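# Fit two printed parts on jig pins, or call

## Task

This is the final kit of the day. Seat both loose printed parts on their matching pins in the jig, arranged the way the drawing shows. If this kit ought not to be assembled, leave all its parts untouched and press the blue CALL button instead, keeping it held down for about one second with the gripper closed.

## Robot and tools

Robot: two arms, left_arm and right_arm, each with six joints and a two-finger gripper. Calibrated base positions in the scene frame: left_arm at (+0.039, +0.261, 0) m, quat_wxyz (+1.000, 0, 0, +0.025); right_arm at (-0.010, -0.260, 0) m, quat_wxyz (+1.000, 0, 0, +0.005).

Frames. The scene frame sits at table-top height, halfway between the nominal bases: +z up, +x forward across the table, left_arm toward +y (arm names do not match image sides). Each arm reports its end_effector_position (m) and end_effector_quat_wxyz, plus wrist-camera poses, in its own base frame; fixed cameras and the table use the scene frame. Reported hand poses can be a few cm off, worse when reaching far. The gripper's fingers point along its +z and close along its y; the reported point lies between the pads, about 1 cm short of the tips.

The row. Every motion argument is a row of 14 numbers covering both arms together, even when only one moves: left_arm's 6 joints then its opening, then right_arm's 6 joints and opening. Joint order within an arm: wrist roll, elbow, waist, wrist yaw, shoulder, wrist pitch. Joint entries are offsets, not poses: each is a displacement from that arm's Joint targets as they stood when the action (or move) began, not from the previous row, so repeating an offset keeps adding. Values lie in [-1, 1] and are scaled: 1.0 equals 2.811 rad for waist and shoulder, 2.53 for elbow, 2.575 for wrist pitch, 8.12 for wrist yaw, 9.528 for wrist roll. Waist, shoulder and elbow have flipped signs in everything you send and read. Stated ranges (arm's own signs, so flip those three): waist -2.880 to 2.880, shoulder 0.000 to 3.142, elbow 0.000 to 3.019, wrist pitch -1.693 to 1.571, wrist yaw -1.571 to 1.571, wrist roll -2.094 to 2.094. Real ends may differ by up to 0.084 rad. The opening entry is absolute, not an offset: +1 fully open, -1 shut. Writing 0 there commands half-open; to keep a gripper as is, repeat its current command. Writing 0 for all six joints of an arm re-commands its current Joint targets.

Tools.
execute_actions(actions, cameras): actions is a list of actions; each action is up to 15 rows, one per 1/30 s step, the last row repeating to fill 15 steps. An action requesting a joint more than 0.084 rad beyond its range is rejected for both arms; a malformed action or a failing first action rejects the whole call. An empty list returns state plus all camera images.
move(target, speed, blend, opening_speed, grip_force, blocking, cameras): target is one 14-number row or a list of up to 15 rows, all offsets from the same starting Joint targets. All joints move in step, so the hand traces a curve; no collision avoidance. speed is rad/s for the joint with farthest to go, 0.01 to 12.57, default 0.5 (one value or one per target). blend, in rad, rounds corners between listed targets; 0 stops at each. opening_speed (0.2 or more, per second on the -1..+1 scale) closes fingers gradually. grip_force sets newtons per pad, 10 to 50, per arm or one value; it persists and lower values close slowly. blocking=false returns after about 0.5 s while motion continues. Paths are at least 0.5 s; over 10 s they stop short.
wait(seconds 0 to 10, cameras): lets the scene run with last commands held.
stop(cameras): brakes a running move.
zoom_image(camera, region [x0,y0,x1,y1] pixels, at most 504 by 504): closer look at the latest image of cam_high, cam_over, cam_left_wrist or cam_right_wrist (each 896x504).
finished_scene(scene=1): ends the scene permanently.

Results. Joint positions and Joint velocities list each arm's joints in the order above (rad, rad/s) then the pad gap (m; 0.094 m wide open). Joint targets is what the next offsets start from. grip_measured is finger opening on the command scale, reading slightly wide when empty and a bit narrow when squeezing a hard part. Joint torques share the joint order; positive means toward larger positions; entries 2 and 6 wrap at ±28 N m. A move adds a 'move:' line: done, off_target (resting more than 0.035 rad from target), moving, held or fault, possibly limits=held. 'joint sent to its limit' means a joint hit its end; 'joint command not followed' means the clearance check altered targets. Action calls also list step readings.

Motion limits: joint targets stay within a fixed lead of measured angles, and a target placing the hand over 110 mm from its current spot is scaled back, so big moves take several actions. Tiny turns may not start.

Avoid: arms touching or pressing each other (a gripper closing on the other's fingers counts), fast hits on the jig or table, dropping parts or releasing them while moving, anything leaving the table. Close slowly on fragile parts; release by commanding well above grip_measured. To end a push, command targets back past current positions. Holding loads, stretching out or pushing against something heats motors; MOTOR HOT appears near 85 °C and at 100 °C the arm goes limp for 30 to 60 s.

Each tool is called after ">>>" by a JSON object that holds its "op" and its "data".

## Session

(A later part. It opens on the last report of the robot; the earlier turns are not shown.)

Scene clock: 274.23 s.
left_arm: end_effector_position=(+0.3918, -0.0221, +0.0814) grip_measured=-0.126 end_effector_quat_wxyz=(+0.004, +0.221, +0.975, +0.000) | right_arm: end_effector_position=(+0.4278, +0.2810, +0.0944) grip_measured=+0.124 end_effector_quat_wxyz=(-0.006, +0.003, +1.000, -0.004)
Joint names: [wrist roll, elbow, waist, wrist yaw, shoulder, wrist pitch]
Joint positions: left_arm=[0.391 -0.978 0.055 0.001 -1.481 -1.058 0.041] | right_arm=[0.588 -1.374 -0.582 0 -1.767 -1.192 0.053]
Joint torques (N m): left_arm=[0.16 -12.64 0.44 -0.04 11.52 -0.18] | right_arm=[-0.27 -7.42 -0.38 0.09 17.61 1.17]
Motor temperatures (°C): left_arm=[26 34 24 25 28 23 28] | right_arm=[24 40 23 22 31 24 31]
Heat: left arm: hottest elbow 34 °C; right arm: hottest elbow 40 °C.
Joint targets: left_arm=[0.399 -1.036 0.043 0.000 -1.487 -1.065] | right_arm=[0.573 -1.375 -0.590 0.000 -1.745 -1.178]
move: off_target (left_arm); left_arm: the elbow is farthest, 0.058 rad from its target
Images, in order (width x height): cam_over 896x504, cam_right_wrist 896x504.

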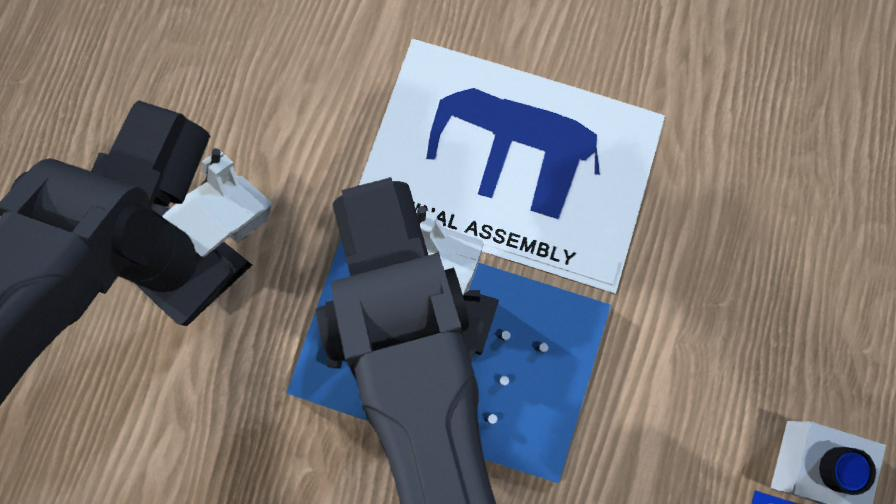

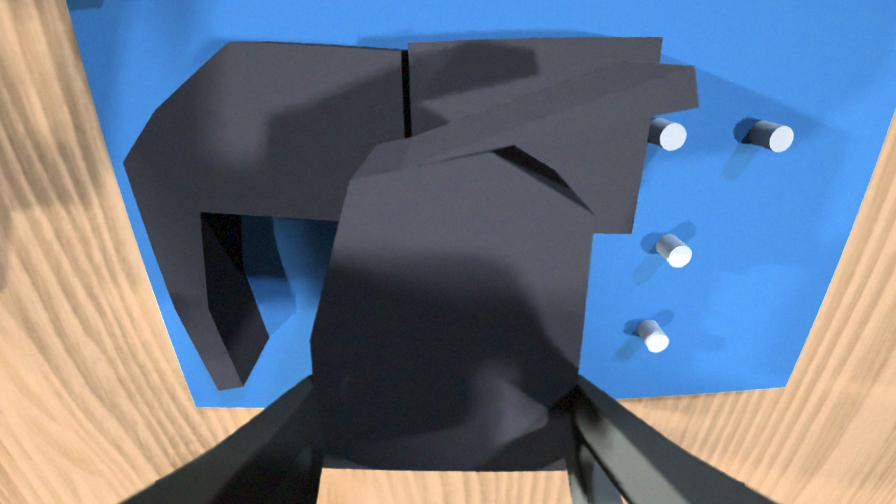

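>>> {"op": "zoom_image", "data": {"camera": "cam_over", "region": [480, 310, 580, 440]}}

>>> {"op": "zoom_image", "data": {"camera": "cam_right_wrist", "region": [560, 20, 820, 260]}}

>>> {"op": "zoom_image", "data": {"camera": "cam_right_wrist", "region": [100, 10, 460, 410]}}

Scaled by 3.877 from the camera's 896x504 image, which has a finer 1280x720 frame.

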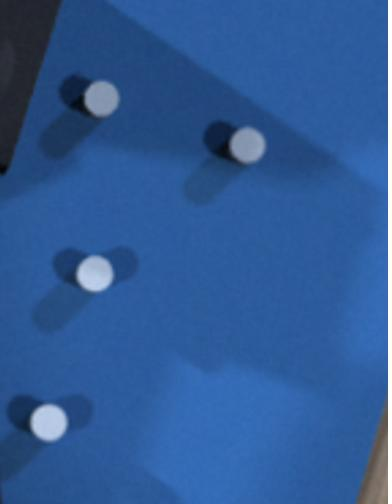

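Scaled by 1.938 from the camera's 896x504 image, which has a finer 1280x720 frame.

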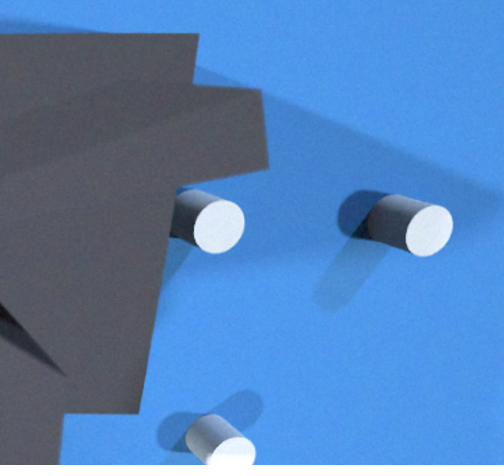

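Scaled by 1.260 from the camera's 896x504 image, which has a finer 1280x720 frame.

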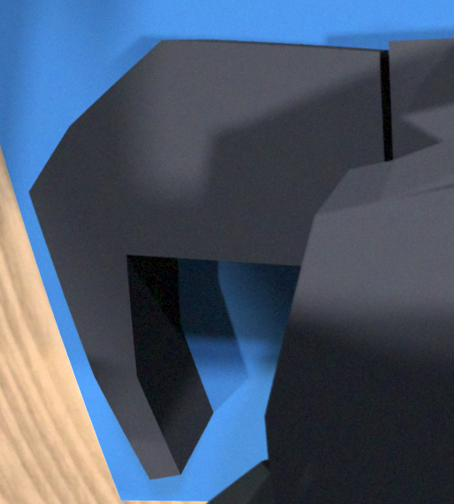

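>>> {"op": "move", "data": {"target": [0, 0, 0, 0, 0, 0, -0.35, 0.14704, 0.01265, 0.07008, 0, -0.01957, 0.02175, -0.1], "speed": 1.0, "cameras": ["cam_right_wrist"]}}

>>> {"op": "zoom_image", "data": {"camera": "cam_right_wrist", "region": [520, 180, 800, 480]}}

Scene clock: 320.10 s.
left_arm: end_effector_position=(+0.3918, -0.0221, +0.0814) grip_measured=-0.126 end_effector_quat_wxyz=(+0.004, +0.221, +0.975, +0.000) | right_arm: end_effector_position=(+0.4714, +0.1999, +0.0756) grip_measured=+0.124 end_effector_quat_wxyz=(-0.001, +0.702, +0.712, -0.002)
Joint names: [wrist roll, elbow, waist, wrist yaw, shoulder, wrist pitch]
Joint positions: left_arm=[0.391 -0.978 0.055 0.001 -1.481 -1.058 0.041] | right_arm=[1.959 -1.342 -0.402 0 -1.782 -1.135 0.053]
Joint torques (N m): left_arm=[0.14 -12.52 0.56 0 11.46 -0.24] | right_arm=[0.07 -7.28 0.97 0.12 13.98 1.2]
Heat: left arm: hottest elbow 36 °C; right arm: hottest elbow 38 °C.
Joint targets: left_arm=[0.399 -1.036 0.043 0.000 -1.487 -1.065] | right_arm=[1.974 -1.343 -0.393 0.000 -1.800 -1.122]
move: off_target (left_arm); left_arm: the elbow is farthest, 0.058 rad from its target
Images, in order (width x height): cam_right_wrist 896x504.

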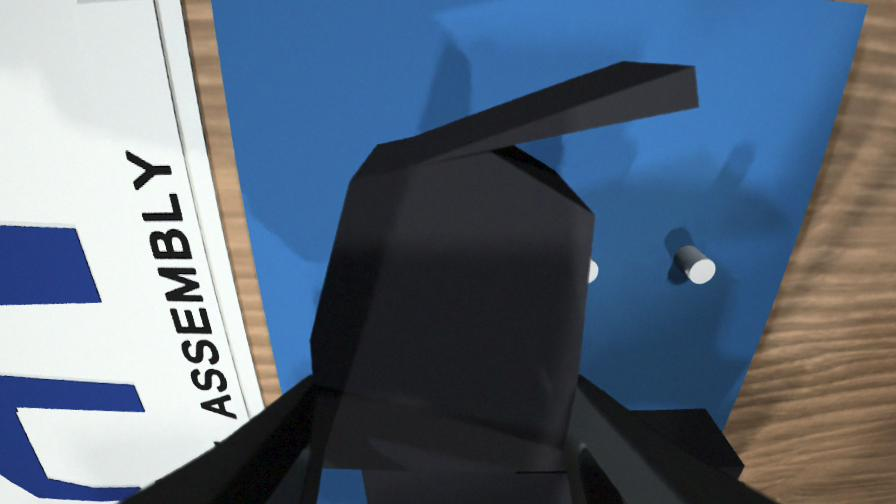

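Scaled by 1.680 from the camera's 896x504 image, which has a finer 1280x720 frame.

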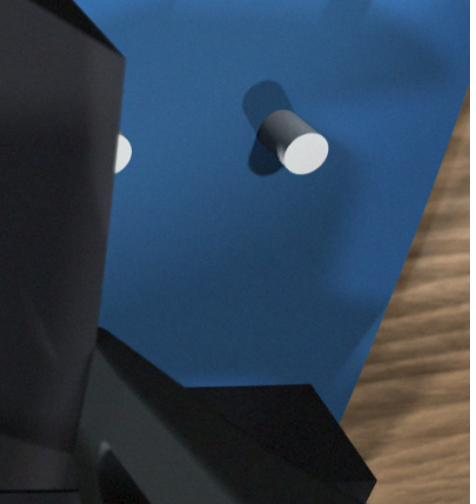

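>>> {"op": "move", "data": {"target": [[0, 0, 0, 0, 0, 0, -0.35, 0.00063, 0.00949, -0.00925, 0, -0.00854, 0.0188, -0.1], [0, 0, 0, 0, 0, 0, -0.35, 0.00063, 0.01249, -0.00925, 0, -0.01124, 0.02474, -0.1]], "speed": [0.1, 0.04], "blend": 0.03, "cameras": ["cam_right_wrist"]}}

>>> {"op": "zoom_image", "data": {"camera": "cam_right_wrist", "region": [520, 220, 840, 500]}}

Scene clock: 323.10 s.
left_arm: end_effector_position=(+0.3918, -0.0221, +0.0814) grip_measured=-0.126 end_effector_quat_wxyz=(+0.004, +0.221, +0.975, +0.000) | right_arm: end_effector_position=(+0.4720, +0.2014, +0.0513) grip_measured=+0.124 end_effector_quat_wxyz=(+0.000, +0.704, +0.710, +0.000)
Joint names: [wrist roll, elbow, waist, wrist yaw, shoulder, wrist pitch]
Joint positions: left_arm=[0.391 -0.978 0.055 0.001 -1.481 -1.058 0.041] | right_arm=[1.966 -1.311 -0.404 0 -1.811 -1.071 0.053]
Joint torques (N m): left_arm=[0.16 -12.57 0.38 -0.04 11.4 -0.32] | right_arm=[0.09 -6.94 -1.14 0.11 14.1 1.18]
Heat: left arm: hottest elbow 36 °C; right arm: hottest elbow 38 °C.
Joint targets: left_arm=[0.399 -1.036 0.043 0.000 -1.487 -1.065] | right_arm=[1.980 -1.311 -0.418 0.000 -1.832 -1.058]
move: off_target (left_arm); blend cut to 0.0076 rad at target 1; left_arm: the elbow is farthest, 0.058 rad from its target
Images, in order (width x height): cam_right_wrist 896x504.

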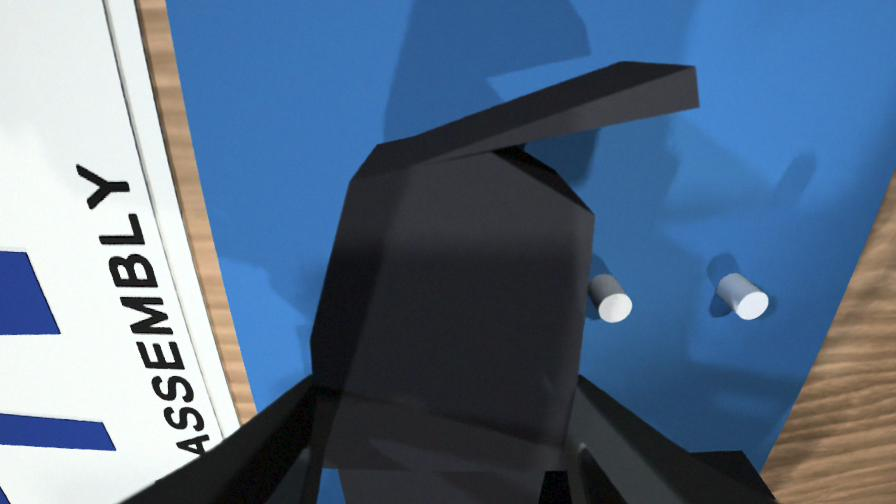

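Scaled by 1.575 from the camera's 896x504 image, which has a finer 1280x720 frame.

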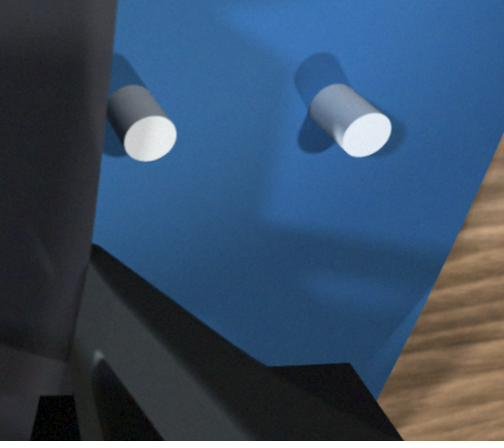

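>>> {"op": "move", "data": {"target": [0, 0, 0, 0, 0, 0, -0.35, 0, 0.001, 0, 0, -0.0025, 0, -0.1], "speed": 0.04}}

Scene clock: 326.37 s.
left_arm: end_effector_position=(+0.3918, -0.0221, +0.0814) grip_measured=-0.126 end_effector_quat_wxyz=(+0.004, +0.221, +0.975, +0.000) | right_arm: end_effector_position=(+0.4718, +0.2016, +0.0509) grip_measured=+0.124 end_effector_quat_wxyz=(+0.000, +0.704, +0.710, +0.000)
Joint names: [wrist roll, elbow, waist, wrist yaw, shoulder, wrist pitch]
Joint positions: left_arm=[0.391 -0.978 0.055 0.001 -1.481 -1.058 0.041] | right_arm=[1.966 -1.311 -0.405 0 -1.812 -1.071 0.053]
Joint torques (N m): left_arm=[0.13 -12.56 0.03 -0.04 10.64 -0.28] | right_arm=[0.08 -6.82 -0.91 0.12 13.51 1.17]
Heat: left arm: hottest elbow 37 °C; right arm: hottest elbow 37 °C.
Joint targets: left_arm=[0.399 -1.036 0.043 0.000 -1.487 -1.065] | right_arm=[1.980 -1.309 -0.419 0.000 -1.839 -1.058]
move: off_target (left_arm); left_arm: the elbow is farthest, 0.058 rad from its target

>>> {"op": "move", "data": {"target": [0, 0, 0, 0, 0, 0, -0.35, 0, 0.0018, -0.0036, 0, 0, 0, -0.1], "speed": 0.03}}

Scene clock: 327.60 s.
left_arm: end_effector_position=(+0.3918, -0.0221, +0.0814) grip_measured=-0.126 end_effector_quat_wxyz=(+0.004, +0.221, +0.975, +0.000) | right_arm: end_effector_position=(+0.4711, +0.2039, +0.0500) grip_measured=+0.124 end_effector_quat_wxyz=(+0.001, +0.702, +0.712, +0.000)
Joint names: [wrist roll, elbow, waist, wrist yaw, shoulder, wrist pitch]
Joint positions: left_arm=[0.391 -0.978 0.055 0.001 -1.481 -1.058 0.041] | right_arm=[1.966 -1.31 -0.41 0.002 -1.813 -1.068 0.053]
Joint torques (N m): left_arm=[0.13 -12.59 0.09 -0.05 11.16 -0.2] | right_arm=[0.08 -6.6 -1.38 0.03 13.33 1.02]
Heat: left arm: hottest elbow 37 °C; right arm: hottest elbow 37 °C.
Joint targets: left_arm=[0.399 -1.036 0.043 0.000 -1.487 -1.065] | right_arm=[1.980 -1.304 -0.429 0.000 -1.839 -1.059]
move: off_target (left_arm); left_arm: the elbow is farthest, 0.058 rad from its target

>>> {"op": "move", "data": {"target": [0, 0, 0, 0, 0, 0, -0.35, 0, 0.0018, -0.0025, 0, 0, 0, -0.1], "speed": 0.03, "cameras": ["cam_right_wrist"]}}

>>> {"op": "zoom_image", "data": {"camera": "cam_right_wrist", "region": [520, 220, 840, 500]}}

Scene clock: 328.80 s.
left_arm: end_effector_position=(+0.3918, -0.0221, +0.0814) grip_measured=-0.126 end_effector_quat_wxyz=(+0.004, +0.221, +0.975, +0.000) | right_arm: end_effector_position=(+0.4699, +0.2059, +0.0477) grip_measured=+0.124 end_effector_quat_wxyz=(+0.002, +0.700, +0.714, -0.001)
Joint names: [wrist roll, elbow, waist, wrist yaw, shoulder, wrist pitch]
Joint positions: left_arm=[0.391 -0.978 0.055 0.001 -1.481 -1.058 0.041] | right_arm=[1.967 -1.307 -0.415 0.004 -1.815 -1.063 0.053]
Joint torques (N m): left_arm=[0.14 -12.57 0.44 -0.07 11.16 -0.05] | right_arm=[0.06 -6.49 -1.44 -0.08 13.8 0.87]
Heat: left arm: hottest elbow 37 °C; right arm: hottest elbow 37 °C.
Joint targets: left_arm=[0.399 -1.036 0.043 0.000 -1.487 -1.065] | right_arm=[1.980 -1.300 -0.436 -0.001 -1.839 -1.058]
move: off_target (left_arm); left_arm: the elbow is farthest, 0.058 rad from its target
Images, in order (width x height): cam_right_wrist 896x504.

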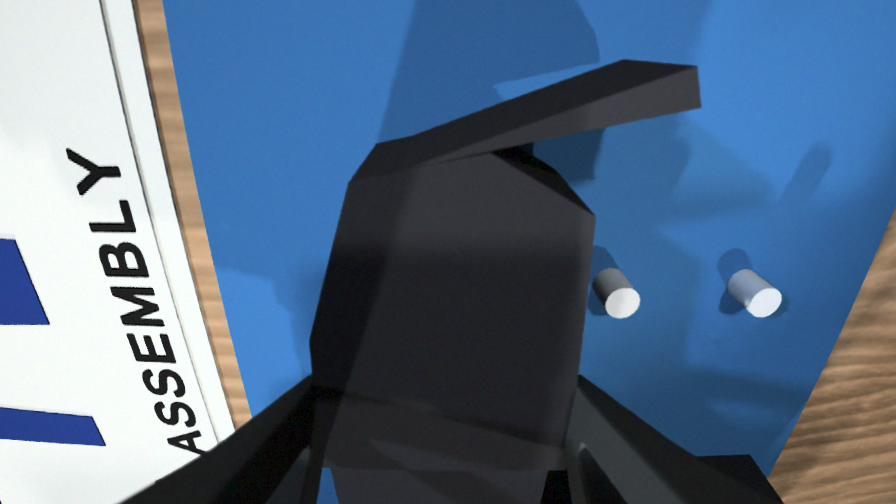

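Scaled by 1.575 from the camera's 896x504 image, which has a finer 1280x720 frame.

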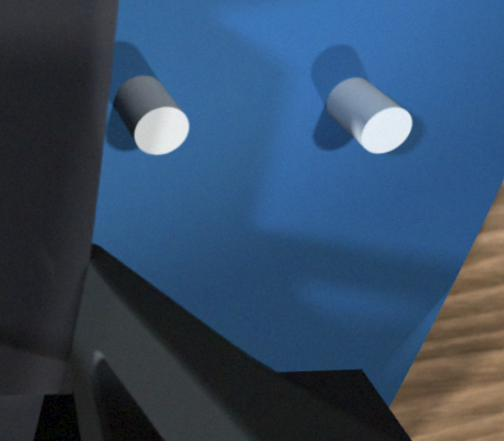

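>>> {"op": "move", "data": {"target": [0, 0, 0, 0, 0, 0, -0.35, 0, 0.0, 0.0, 0, -0.004, 0, -0.1], "speed": 0.04, "cameras": ["cam_right_wrist"]}}

>>> {"op": "zoom_image", "data": {"camera": "cam_right_wrist", "region": [520, 220, 840, 500]}}

Scene clock: 330.73 s.
left_arm: end_effector_position=(+0.3918, -0.0221, +0.0814) grip_measured=-0.126 end_effector_quat_wxyz=(+0.004, +0.221, +0.975, +0.000) | right_arm: end_effector_position=(+0.4699, +0.2058, +0.0436) grip_measured=+0.124 end_effector_quat_wxyz=(+0.001, +0.700, +0.714, -0.003)
Joint names: [wrist roll, elbow, waist, wrist yaw, shoulder, wrist pitch]
Joint positions: left_arm=[0.391 -0.978 0.055 0.001 -1.481 -1.058 0.041] | right_arm=[1.967 -1.307 -0.415 0.004 -1.823 -1.06 0.053]
Joint torques (N m): left_arm=[0.15 -12.57 0.5 -0.04 10.93 -0.16] | right_arm=[0.08 -6.39 -1.44 -0.09 13.63 0.7]
Heat: left arm: hottest elbow 37 °C; right arm: hottest elbow 37 °C.
Joint targets: left_arm=[0.399 -1.036 0.043 0.000 -1.487 -1.065] | right_arm=[1.980 -1.300 -0.436 -0.001 -1.850 -1.059]
move: off_target (left_arm); left_arm: the elbow is farthest, 0.058 rad from its target
Images, in order (width x height): cam_right_wrist 896x504.

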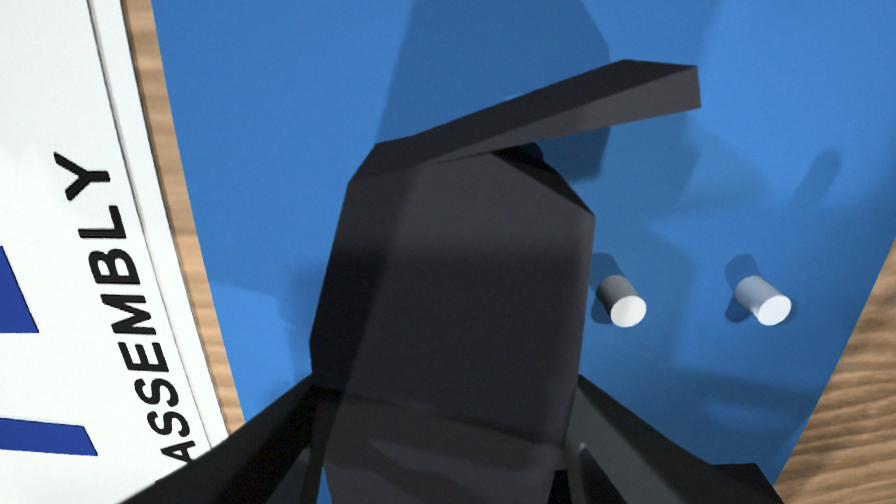

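Scaled by 1.575 from the camera's 896x504 image, which has a finer 1280x720 frame.

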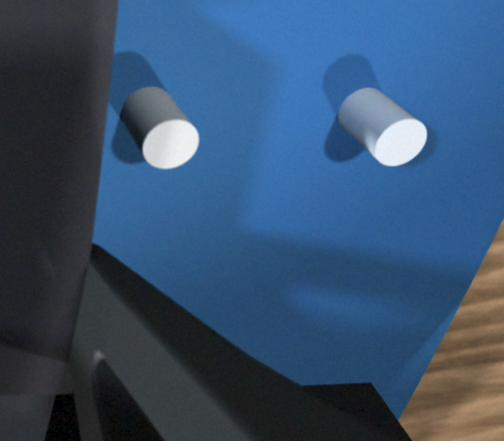

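>>> {"op": "move", "data": {"target": [0, 0, 0, 0, 0, 0, -0.35, 0, 0.0046, 0.0, 0, -0.0041, 0.009, -0.1], "speed": 0.04, "cameras": ["cam_right_wrist"]}}

>>> {"op": "zoom_image", "data": {"camera": "cam_right_wrist", "region": [520, 220, 840, 500]}}

Scene clock: 332.57 s.
left_arm: end_effector_position=(+0.3918, -0.0221, +0.0814) grip_measured=-0.126 end_effector_quat_wxyz=(+0.004, +0.221, +0.975, +0.000) | right_arm: end_effector_position=(+0.4711, +0.2061, +0.0397) grip_measured=+0.124 end_effector_quat_wxyz=(+0.002, +0.700, +0.714, -0.001)
Joint names: [wrist roll, elbow, waist, wrist yaw, shoulder, wrist pitch]
Joint positions: left_arm=[0.391 -0.978 0.055 0.001 -1.481 -1.058 0.041] | right_arm=[1.967 -1.303 -0.415 0.005 -1.828 -1.046 0.053]
Joint torques (N m): left_arm=[0.13 -12.62 0.44 -0.04 11.63 -0.18] | right_arm=[0.09 -5.82 -1.26 -0.12 12.98 1.01]
Heat: left arm: hottest elbow 37 °C; right arm: hottest elbow 37 °C.
Joint targets: left_arm=[0.399 -1.036 0.043 0.000 -1.487 -1.065] | right_arm=[1.980 -1.288 -0.436 -0.001 -1.861 -1.035]
move: off_target (left_arm); left_arm: the elbow is farthest, 0.058 rad from its target
Images, in order (width x height): cam_right_wrist 896x504.

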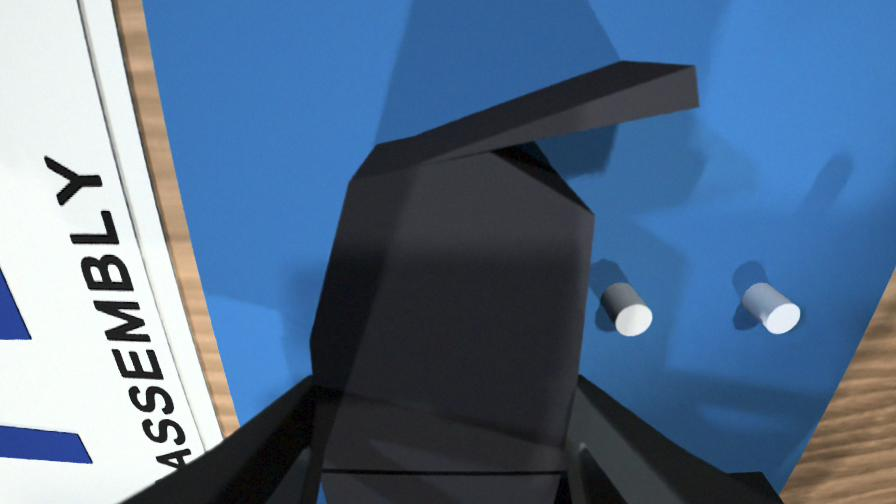

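Scaled by 1.575 from the camera's 896x504 image, which has a finer 1280x720 frame.

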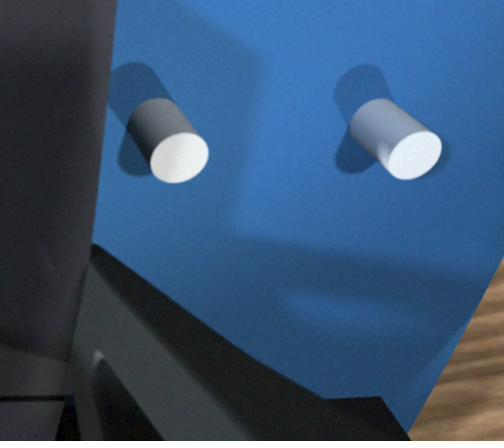

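>>> {"op": "move", "data": {"target": [0, 0, 0, 0, 0, 0, -0.35, 0, 0.0046, 0.0, 0, -0.0045, 0.009, -0.1], "speed": 0.05}}

>>> {"op": "move", "data": {"target": [0, 0, 0, 0, 0, 0, -0.35, 0, 0.002, 0.0, 0, -0.004, 0.006, -0.1], "speed": 0.05, "cameras": ["cam_right_wrist", "cam_over"]}}

>>> {"op": "zoom_image", "data": {"camera": "cam_right_wrist", "region": [520, 220, 840, 500]}}

Scene clock: 333.73 s.
left_arm: end_effector_position=(+0.3918, -0.0221, +0.0814) grip_measured=-0.126 end_effector_quat_wxyz=(+0.004, +0.221, +0.975, +0.000) | right_arm: end_effector_position=(+0.4708, +0.2059, +0.0389) grip_measured=+0.124 end_effector_quat_wxyz=(+0.003, +0.700, +0.714, -0.001)
Joint names: [wrist roll, elbow, waist, wrist yaw, shoulder, wrist pitch]
Joint positions: left_arm=[0.391 -0.978 0.055 0.001 -1.481 -1.058 0.041] | right_arm=[1.967 -1.3 -0.415 0.006 -1.828 -1.042 0.053]
Joint torques (N m): left_arm=[0.12 -12.49 0.38 -0.06 11.75 -0.21] | right_arm=[0.08 -5.19 -1.67 -0.13 11.99 1.74]
Heat: left arm: hottest elbow 37 °C; right arm: hottest elbow 37 °C.
Joint targets: left_arm=[0.399 -1.036 0.043 0.000 -1.487 -1.065] | right_arm=[1.980 -1.276 -0.436 0.000 -1.874 -1.012]
move: off_target (left_arm, right_arm); left_arm: the elbow is farthest, 0.058 rad from its target; right_arm: the shoulder is farthest, 0.045 rad from its target

Scene clock: 334.43 s.
left_arm: end_effector_position=(+0.3918, -0.0221, +0.0814) grip_measured=-0.126 end_effector_quat_wxyz=(+0.004, +0.221, +0.975, +0.000) | right_arm: end_effector_position=(+0.4707, +0.2059, +0.0384) grip_measured=+0.124 end_effector_quat_wxyz=(+0.003, +0.700, +0.714, +0.000)
Joint names: [wrist roll, elbow, waist, wrist yaw, shoulder, wrist pitch]
Joint positions: left_arm=[0.391 -0.978 0.055 0.001 -1.481 -1.058 0.041] | right_arm=[1.967 -1.298 -0.415 0.006 -1.828 -1.039 0.053]
Joint torques (N m): left_arm=[0.14 -12.56 1.08 -0.04 11.11 -0.25] | right_arm=[0.1 -4.98 -1.61 -0.13 11.05 2.35]
Heat: left arm: hottest elbow 37 °C; right arm: hottest elbow 37 °C.
Joint targets: left_arm=[0.399 -1.036 0.043 0.000 -1.487 -1.065] | right_arm=[1.980 -1.271 -0.436 0.000 -1.886 -0.997]
move: off_target (left_arm, right_arm); left_arm: the elbow is farthest, 0.058 rad from its target; right_arm: the shoulder is farthest, 0.057 rad from its target
Images, in order (width x height): cam_over 896x504, cam_right_wrist 896x504.

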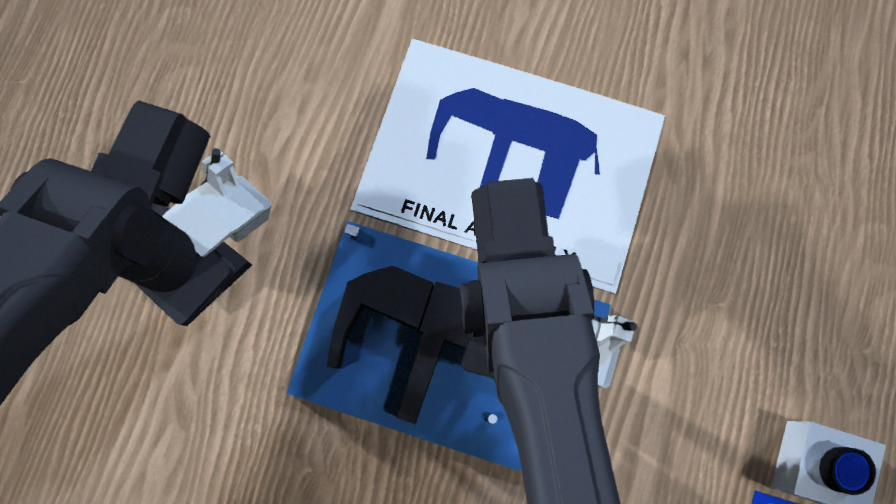

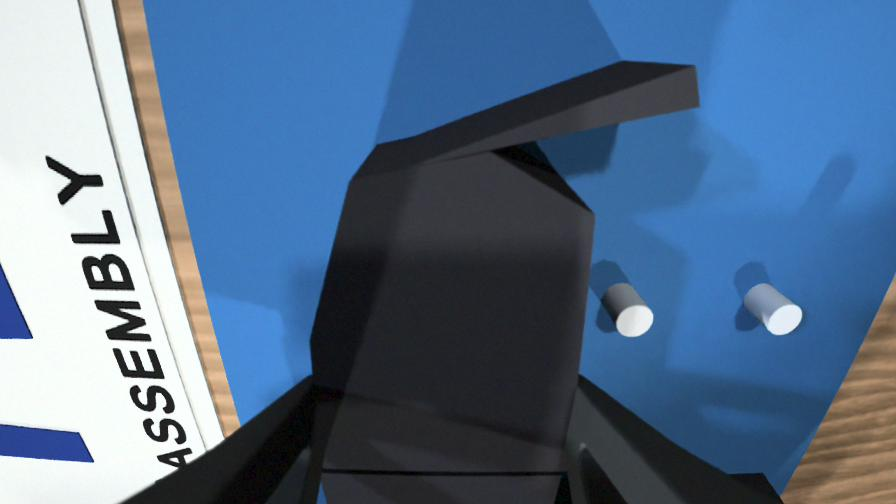

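Scaled by 1.575 from the camera's 896x504 image, which has a finer 1280x720 frame.

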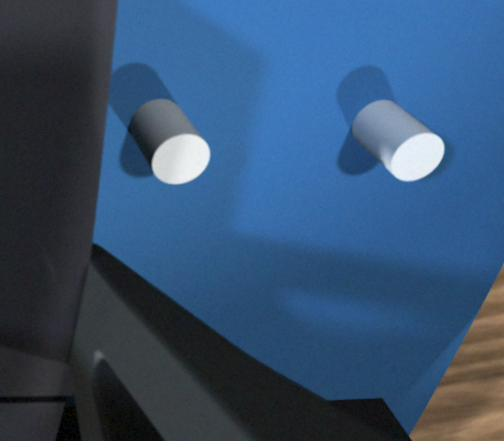

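>>> {"op": "move", "data": {"target": [[0, 0, 0, 0, 0, 0, -0.35, 0, -0.0099, 0.0028, 0, 0.0135, -0.0148, -0.1], [0, 0, 0, 0, 0, 0, -0.35, 0, -0.0099, 0.0028, 0, 0.0135, -0.0148, 0.34]], "speed": 0.1, "opening_speed": 1.0, "cameras": ["cam_right_wrist"]}}

Scene clock: 338.00 s.
left_arm: end_effector_position=(+0.3918, -0.0221, +0.0814) grip_measured=-0.126 end_effector_quat_wxyz=(+0.004, +0.221, +0.975, +0.000) | right_arm: end_effector_position=(+0.4703, +0.2065, +0.0385) grip_measured=+0.338 end_effector_quat_wxyz=(+0.001, +0.700, +0.714, +0.001)
Joint names: [wrist roll, elbow, waist, wrist yaw, shoulder, wrist pitch]
Joint positions: left_arm=[0.391 -0.978 0.055 0.001 -1.481 -1.058 0.041] | right_arm=[1.967 -1.297 -0.415 0.002 -1.827 -1.039 0.063]
Joint torques (N m): left_arm=[0.16 -12.53 0.38 -0.01 11.52 -0.29] | right_arm=[0.07 -6.79 -0.73 0.06 13.92 0.81]
Heat: left arm: hottest elbow 37 °C; right arm: hottest elbow 37 °C.
Joint targets: left_arm=[0.399 -1.036 0.043 0.000 -1.487 -1.065] | right_arm=[1.980 -1.297 -0.428 0.000 -1.848 -1.035]
move: off_target (left_arm); left_arm: the elbow is farthest, 0.058 rad from its target
Images, in order (width x height): cam_right_wrist 896x504.

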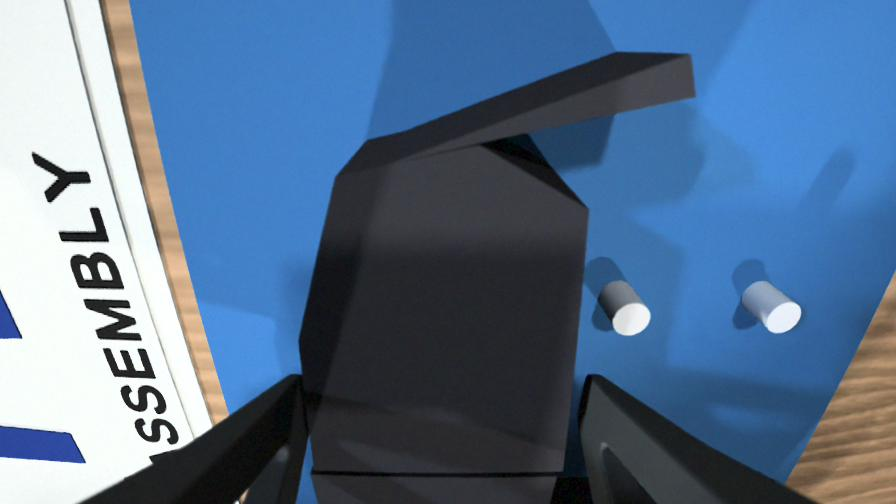

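>>> {"op": "move", "data": {"target": [[0, 0, 0, 0, 0, 0, -0.35, 0, 0, 0, 0, 0.0324, 0, 0.34], [0, 0, 0, 0, 0, 0, -0.35, 0, 0, 0.1523, 0, 0.0882, 0, 0.34]], "speed": [0.15, 0.7], "blend": 0.02, "cameras": ["cam_over", "cam_high", "cam_right_wrist", "cam_left_wrist"]}}

>>> {"op": "zoom_image", "data": {"camera": "cam_over", "region": [280, 210, 640, 490]}}

Scene clock: 341.27 s.
left_arm: end_effector_position=(+0.3918, -0.0221, +0.0814) grip_measured=-0.126 end_effector_quat_wxyz=(+0.004, +0.221, +0.975, +0.000) | right_arm: end_effector_position=(+0.5218, -0.0013, +0.1496) grip_measured=+0.339 end_effector_quat_wxyz=(+0.062, +0.828, +0.550, +0.094)
Joint names: [wrist roll, elbow, waist, wrist yaw, shoulder, wrist pitch]
Joint positions: left_arm=[0.391 -0.978 0.055 0.001 -1.481 -1.058 0.041] | right_arm=[1.967 -1.297 0.002 0 -1.604 -1.039 0.063]
Joint torques (N m): left_arm=[0.14 -12.53 0.44 -0.03 11.58 -0.23] | right_arm=[0.07 -7.94 0.62 0.12 13.98 1.18]
Heat: left arm: hottest elbow 37 °C; right arm: hottest elbow 37 °C.
Joint targets: left_arm=[0.399 -1.036 0.043 0.000 -1.487 -1.065] | right_arm=[1.980 -1.297 0.000 0.000 -1.599 -1.035]
move: off_target (left_arm); left_arm: the elbow is farthest, 0.058 rad from its target

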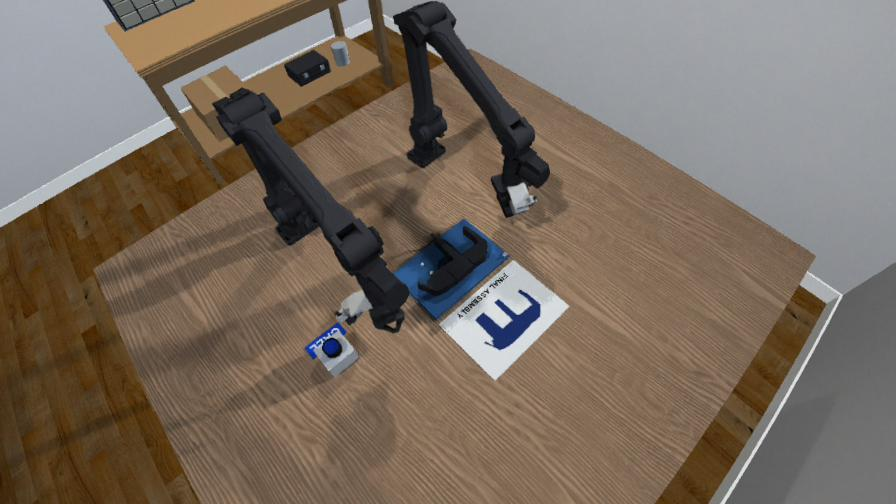

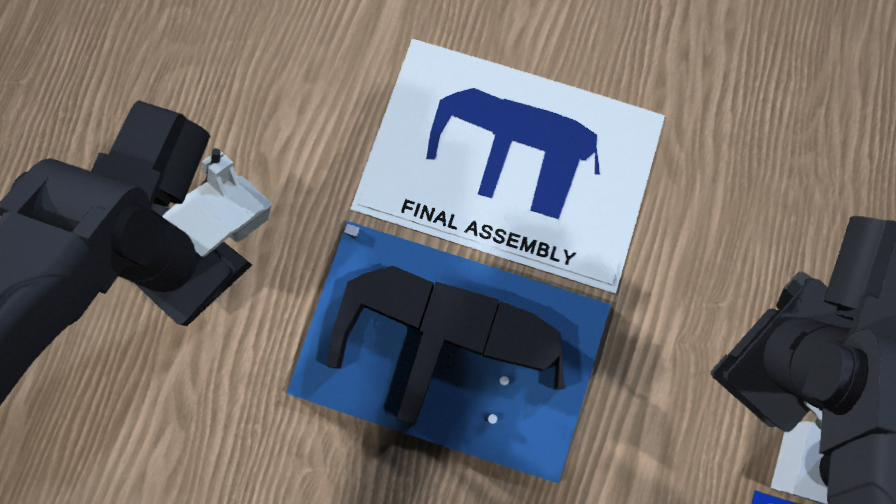

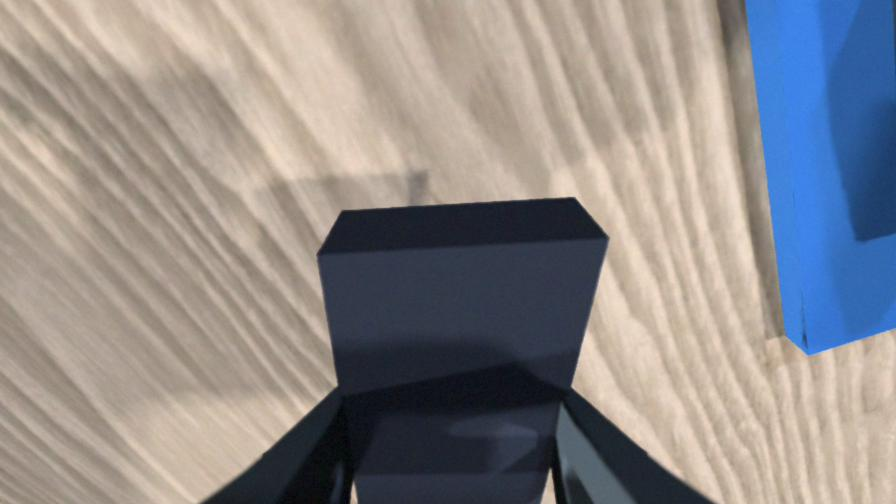

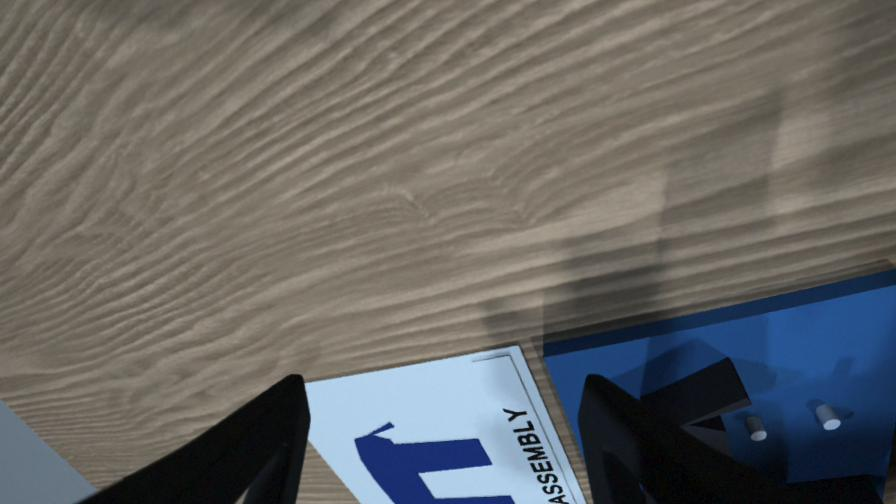

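Scaled by 1.400 from the camera's 896x504 image, which has a finer 1280x720 frame.

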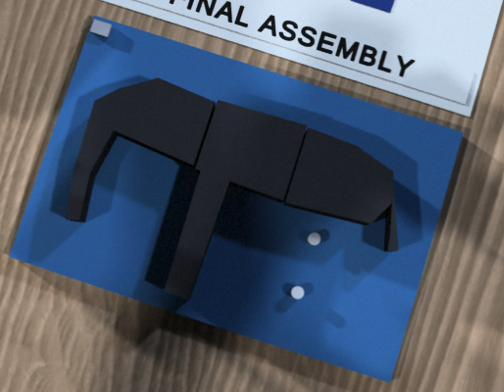

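>>> {"op": "move", "data": {"target": [-0.11933, -0.05099, 0.24867, 0, -0.03664, -0.01864, -0.35, 0, 0, 0, 0, 0, 0, 0.34], "speed": 0.8, "cameras": ["cam_left_wrist", "cam_over"]}}

>>> {"op": "zoom_image", "data": {"camera": "cam_left_wrist", "region": [480, 120, 880, 480]}}

Scene clock: 348.43 s.
left_arm: end_effector_position=(+0.3188, -0.2893, +0.0847) grip_measured=-0.126 end_effector_quat_wxyz=(-0.005, +0.003, +1.000, +0.004) | right_arm: end_effector_position=(+0.5218, -0.0013, +0.1496) grip_measured=+0.339 end_effector_quat_wxyz=(+0.062, +0.828, +0.550, +0.094)
Joint names: [wrist roll, elbow, waist, wrist yaw, shoulder, wrist pitch]
Joint positions: left_arm=[-0.729 -1.106 0.736 0.001 -1.583 -1.106 0.041] | right_arm=[1.967 -1.297 0.002 0 -1.604 -1.039 0.063]
Joint torques (N m): left_arm=[-0.01 -12.75 2.26 -0.14 12.81 -0.28] | right_arm=[0.06 -7.82 0.15 0.12 13.92 1.17]
Heat: left arm: hottest elbow 38 °C; right arm: hottest elbow 38 °C.
Joint targets: left_arm=[-0.738 -1.165 0.742 0.000 -1.590 -1.113] | right_arm=[1.980 -1.297 0.000 0.000 -1.599 -1.035]
move: off_target (left_arm); left_arm: the elbow is farthest, 0.059 rad from its target
Images, in order (width x height): cam_over 896x504, cam_left_wrist 896x504.

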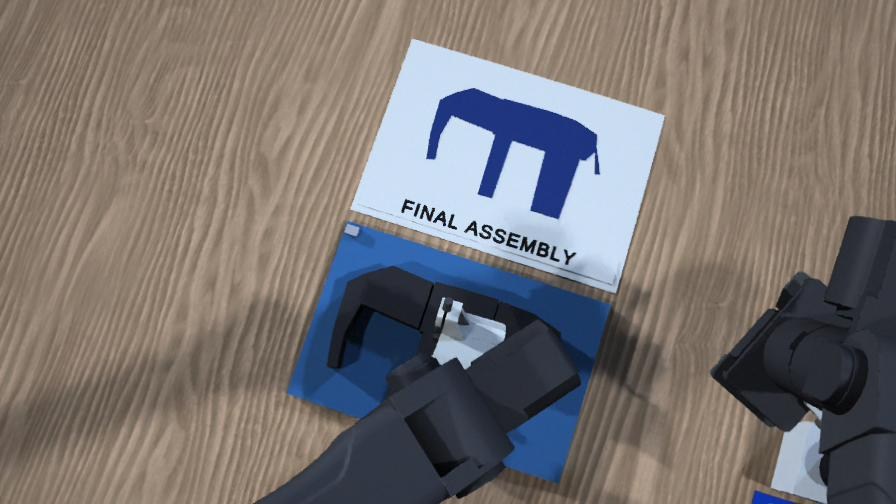

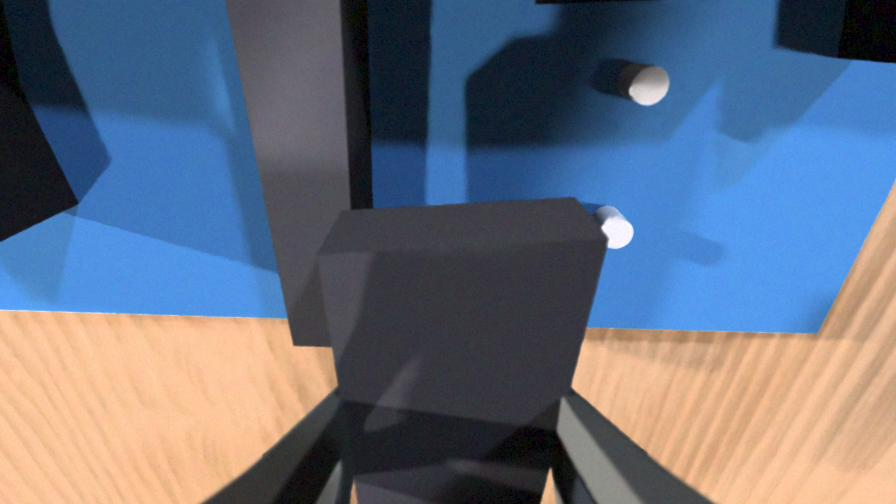

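Scaled by 1.260 from the camera's 896x504 image, which has a finer 1280x720 frame.

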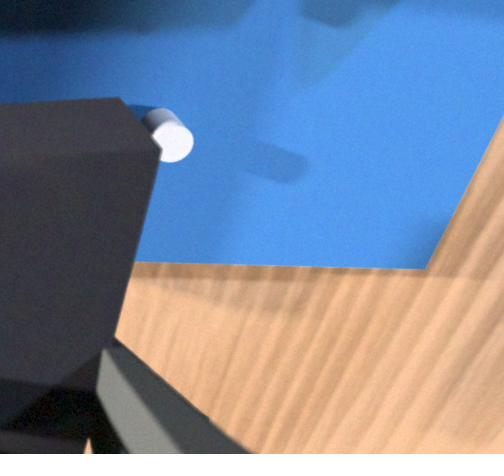

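>>> {"op": "move", "data": {"target": [-0.00567, -0.03518, 0.0249, 0, -0.05016, 0.02951, -0.35, 0, 0, 0, 0, 0, 0, 0.34], "speed": 0.2, "cameras": ["cam_left_wrist", "cam_over"]}}

>>> {"op": "zoom_image", "data": {"camera": "cam_left_wrist", "region": [280, 0, 680, 300]}}

Scene clock: 356.23 s.
left_arm: end_effector_position=(+0.3307, -0.3411, +0.0519) grip_measured=-0.126 end_effector_quat_wxyz=(-0.003, +0.008, +1.000, +0.003) | right_arm: end_effector_position=(+0.5218, -0.0013, +0.1496) grip_measured=+0.339 end_effector_quat_wxyz=(+0.062, +0.828, +0.550, +0.094)
Joint names: [wrist roll, elbow, waist, wrist yaw, shoulder, wrist pitch]
Joint positions: left_arm=[-0.783 -1.195 0.8 0.001 -1.728 -1.047 0.041] | right_arm=[1.967 -1.297 0.002 0 -1.604 -1.039 0.063]
Joint torques (N m): left_arm=[-0.03 -12.38 2.61 -0.12 14.92 0.39] | right_arm=[0.07 -7.86 -0.09 0.11 14.04 1.18]
Motor temperatures (°C): left_arm=[26 39 24 25 28 23 28] | right_arm=[24 38 23 22 32 24 30]
Heat: left arm: hottest elbow 39 °C; right arm: hottest elbow 38 °C.
Joint targets: left_arm=[-0.793 -1.254 0.812 0.000 -1.732 -1.037] | right_arm=[1.980 -1.297 0.000 0.000 -1.599 -1.035]
move: off_target (left_arm); left_arm: the elbow is farthest, 0.059 rad from its target
Images, in order (width x height): cam_over 896x504, cam_left_wrist 896x504.

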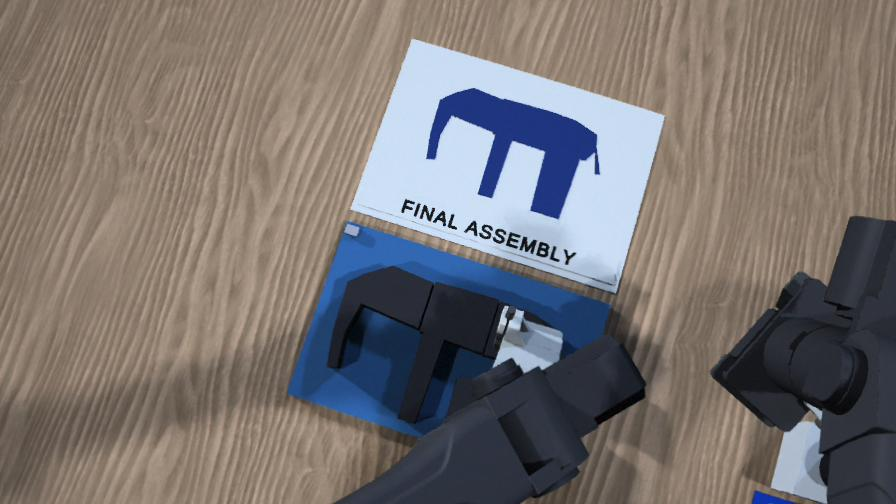

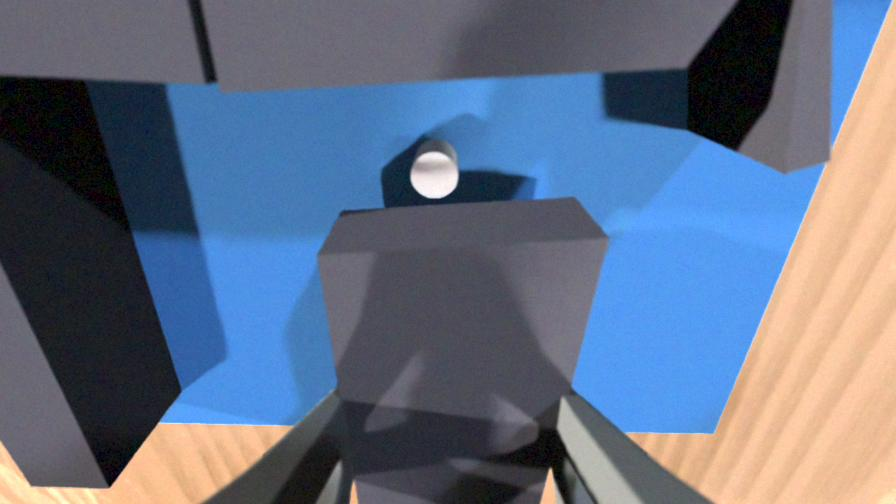

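Scaled by 1.260 from the camera's 896x504 image, which has a finer 1280x720 frame.

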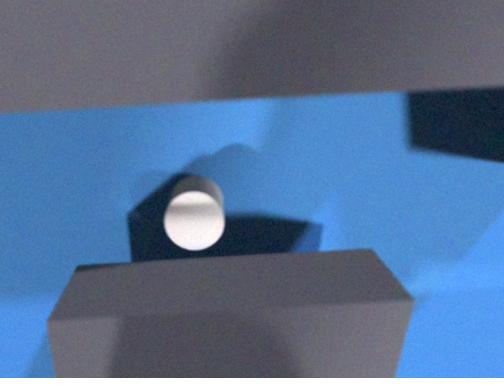

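>>> {"op": "move", "data": {"target": [[0, 0, 0, 0, 0.008, 0, -0.35, 0, 0, 0, 0, 0, 0, 0.34], [0.00577, -0.01858, -0.01903, 0, -0.0085, -0.01165, -0.35, 0, 0, 0, 0, 0, 0, 0.34]], "speed": [0.1, 0.08], "blend": 0.005, "cameras": ["cam_left_wrist", "cam_over"]}}

>>> {"op": "zoom_image", "data": {"camera": "cam_left_wrist", "region": [280, 0, 680, 300]}}

Scene clock: 361.87 s.
left_arm: end_effector_position=(+0.3516, -0.3417, +0.0568) grip_measured=-0.126 end_effector_quat_wxyz=(+0.000, +0.011, +1.000, -0.001) | right_arm: end_effector_position=(+0.5218, -0.0013, +0.1496) grip_measured=+0.339 end_effector_quat_wxyz=(+0.062, +0.828, +0.550, +0.094)
Joint names: [wrist roll, elbow, waist, wrist yaw, shoulder, wrist pitch]
Joint positions: left_arm=[-0.747 -1.241 0.77 0.001 -1.75 -1.06 0.041] | right_arm=[1.967 -1.297 0.002 0 -1.604 -1.039 0.063]
Joint torques (N m): left_arm=[0.16 -12.7 0.38 -0.13 15.5 -0.35] | right_arm=[0.05 -7.88 0.15 0.11 14.33 1.2]
Heat: left arm: hottest elbow 39 °C; right arm: hottest elbow 39 °C.
Joint targets: left_arm=[-0.738 -1.301 0.759 0.000 -1.755 -1.068] | right_arm=[1.980 -1.297 0.000 0.000 -1.599 -1.035]
move: off_target (left_arm); left_arm: the elbow is farthest, 0.060 rad from its target
Images, in order (width x height): cam_over 896x504, cam_left_wrist 896x504.

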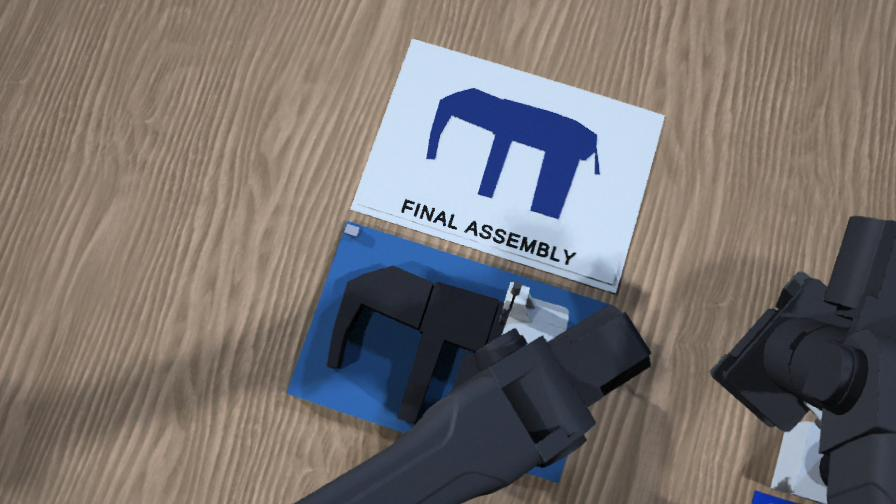

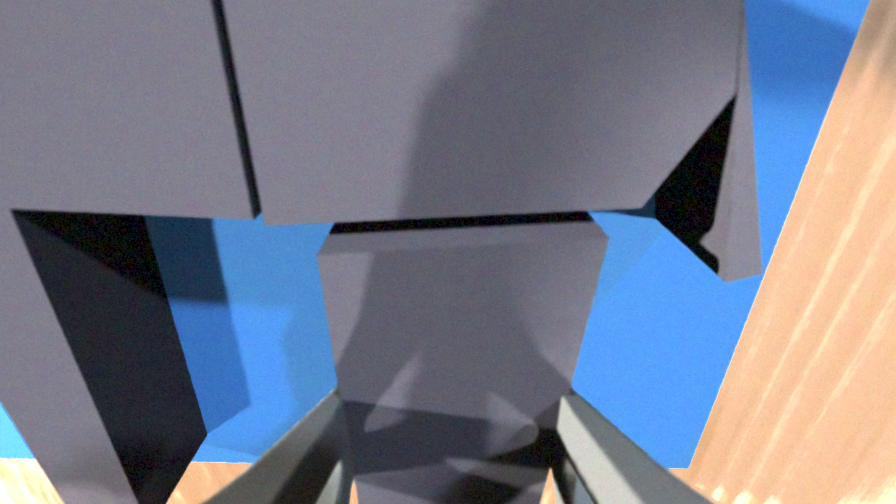

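Scaled by 1.260 from the camera's 896x504 image, which has a finer 1280x720 frame.

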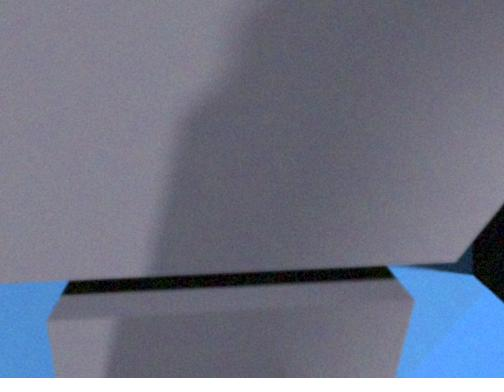

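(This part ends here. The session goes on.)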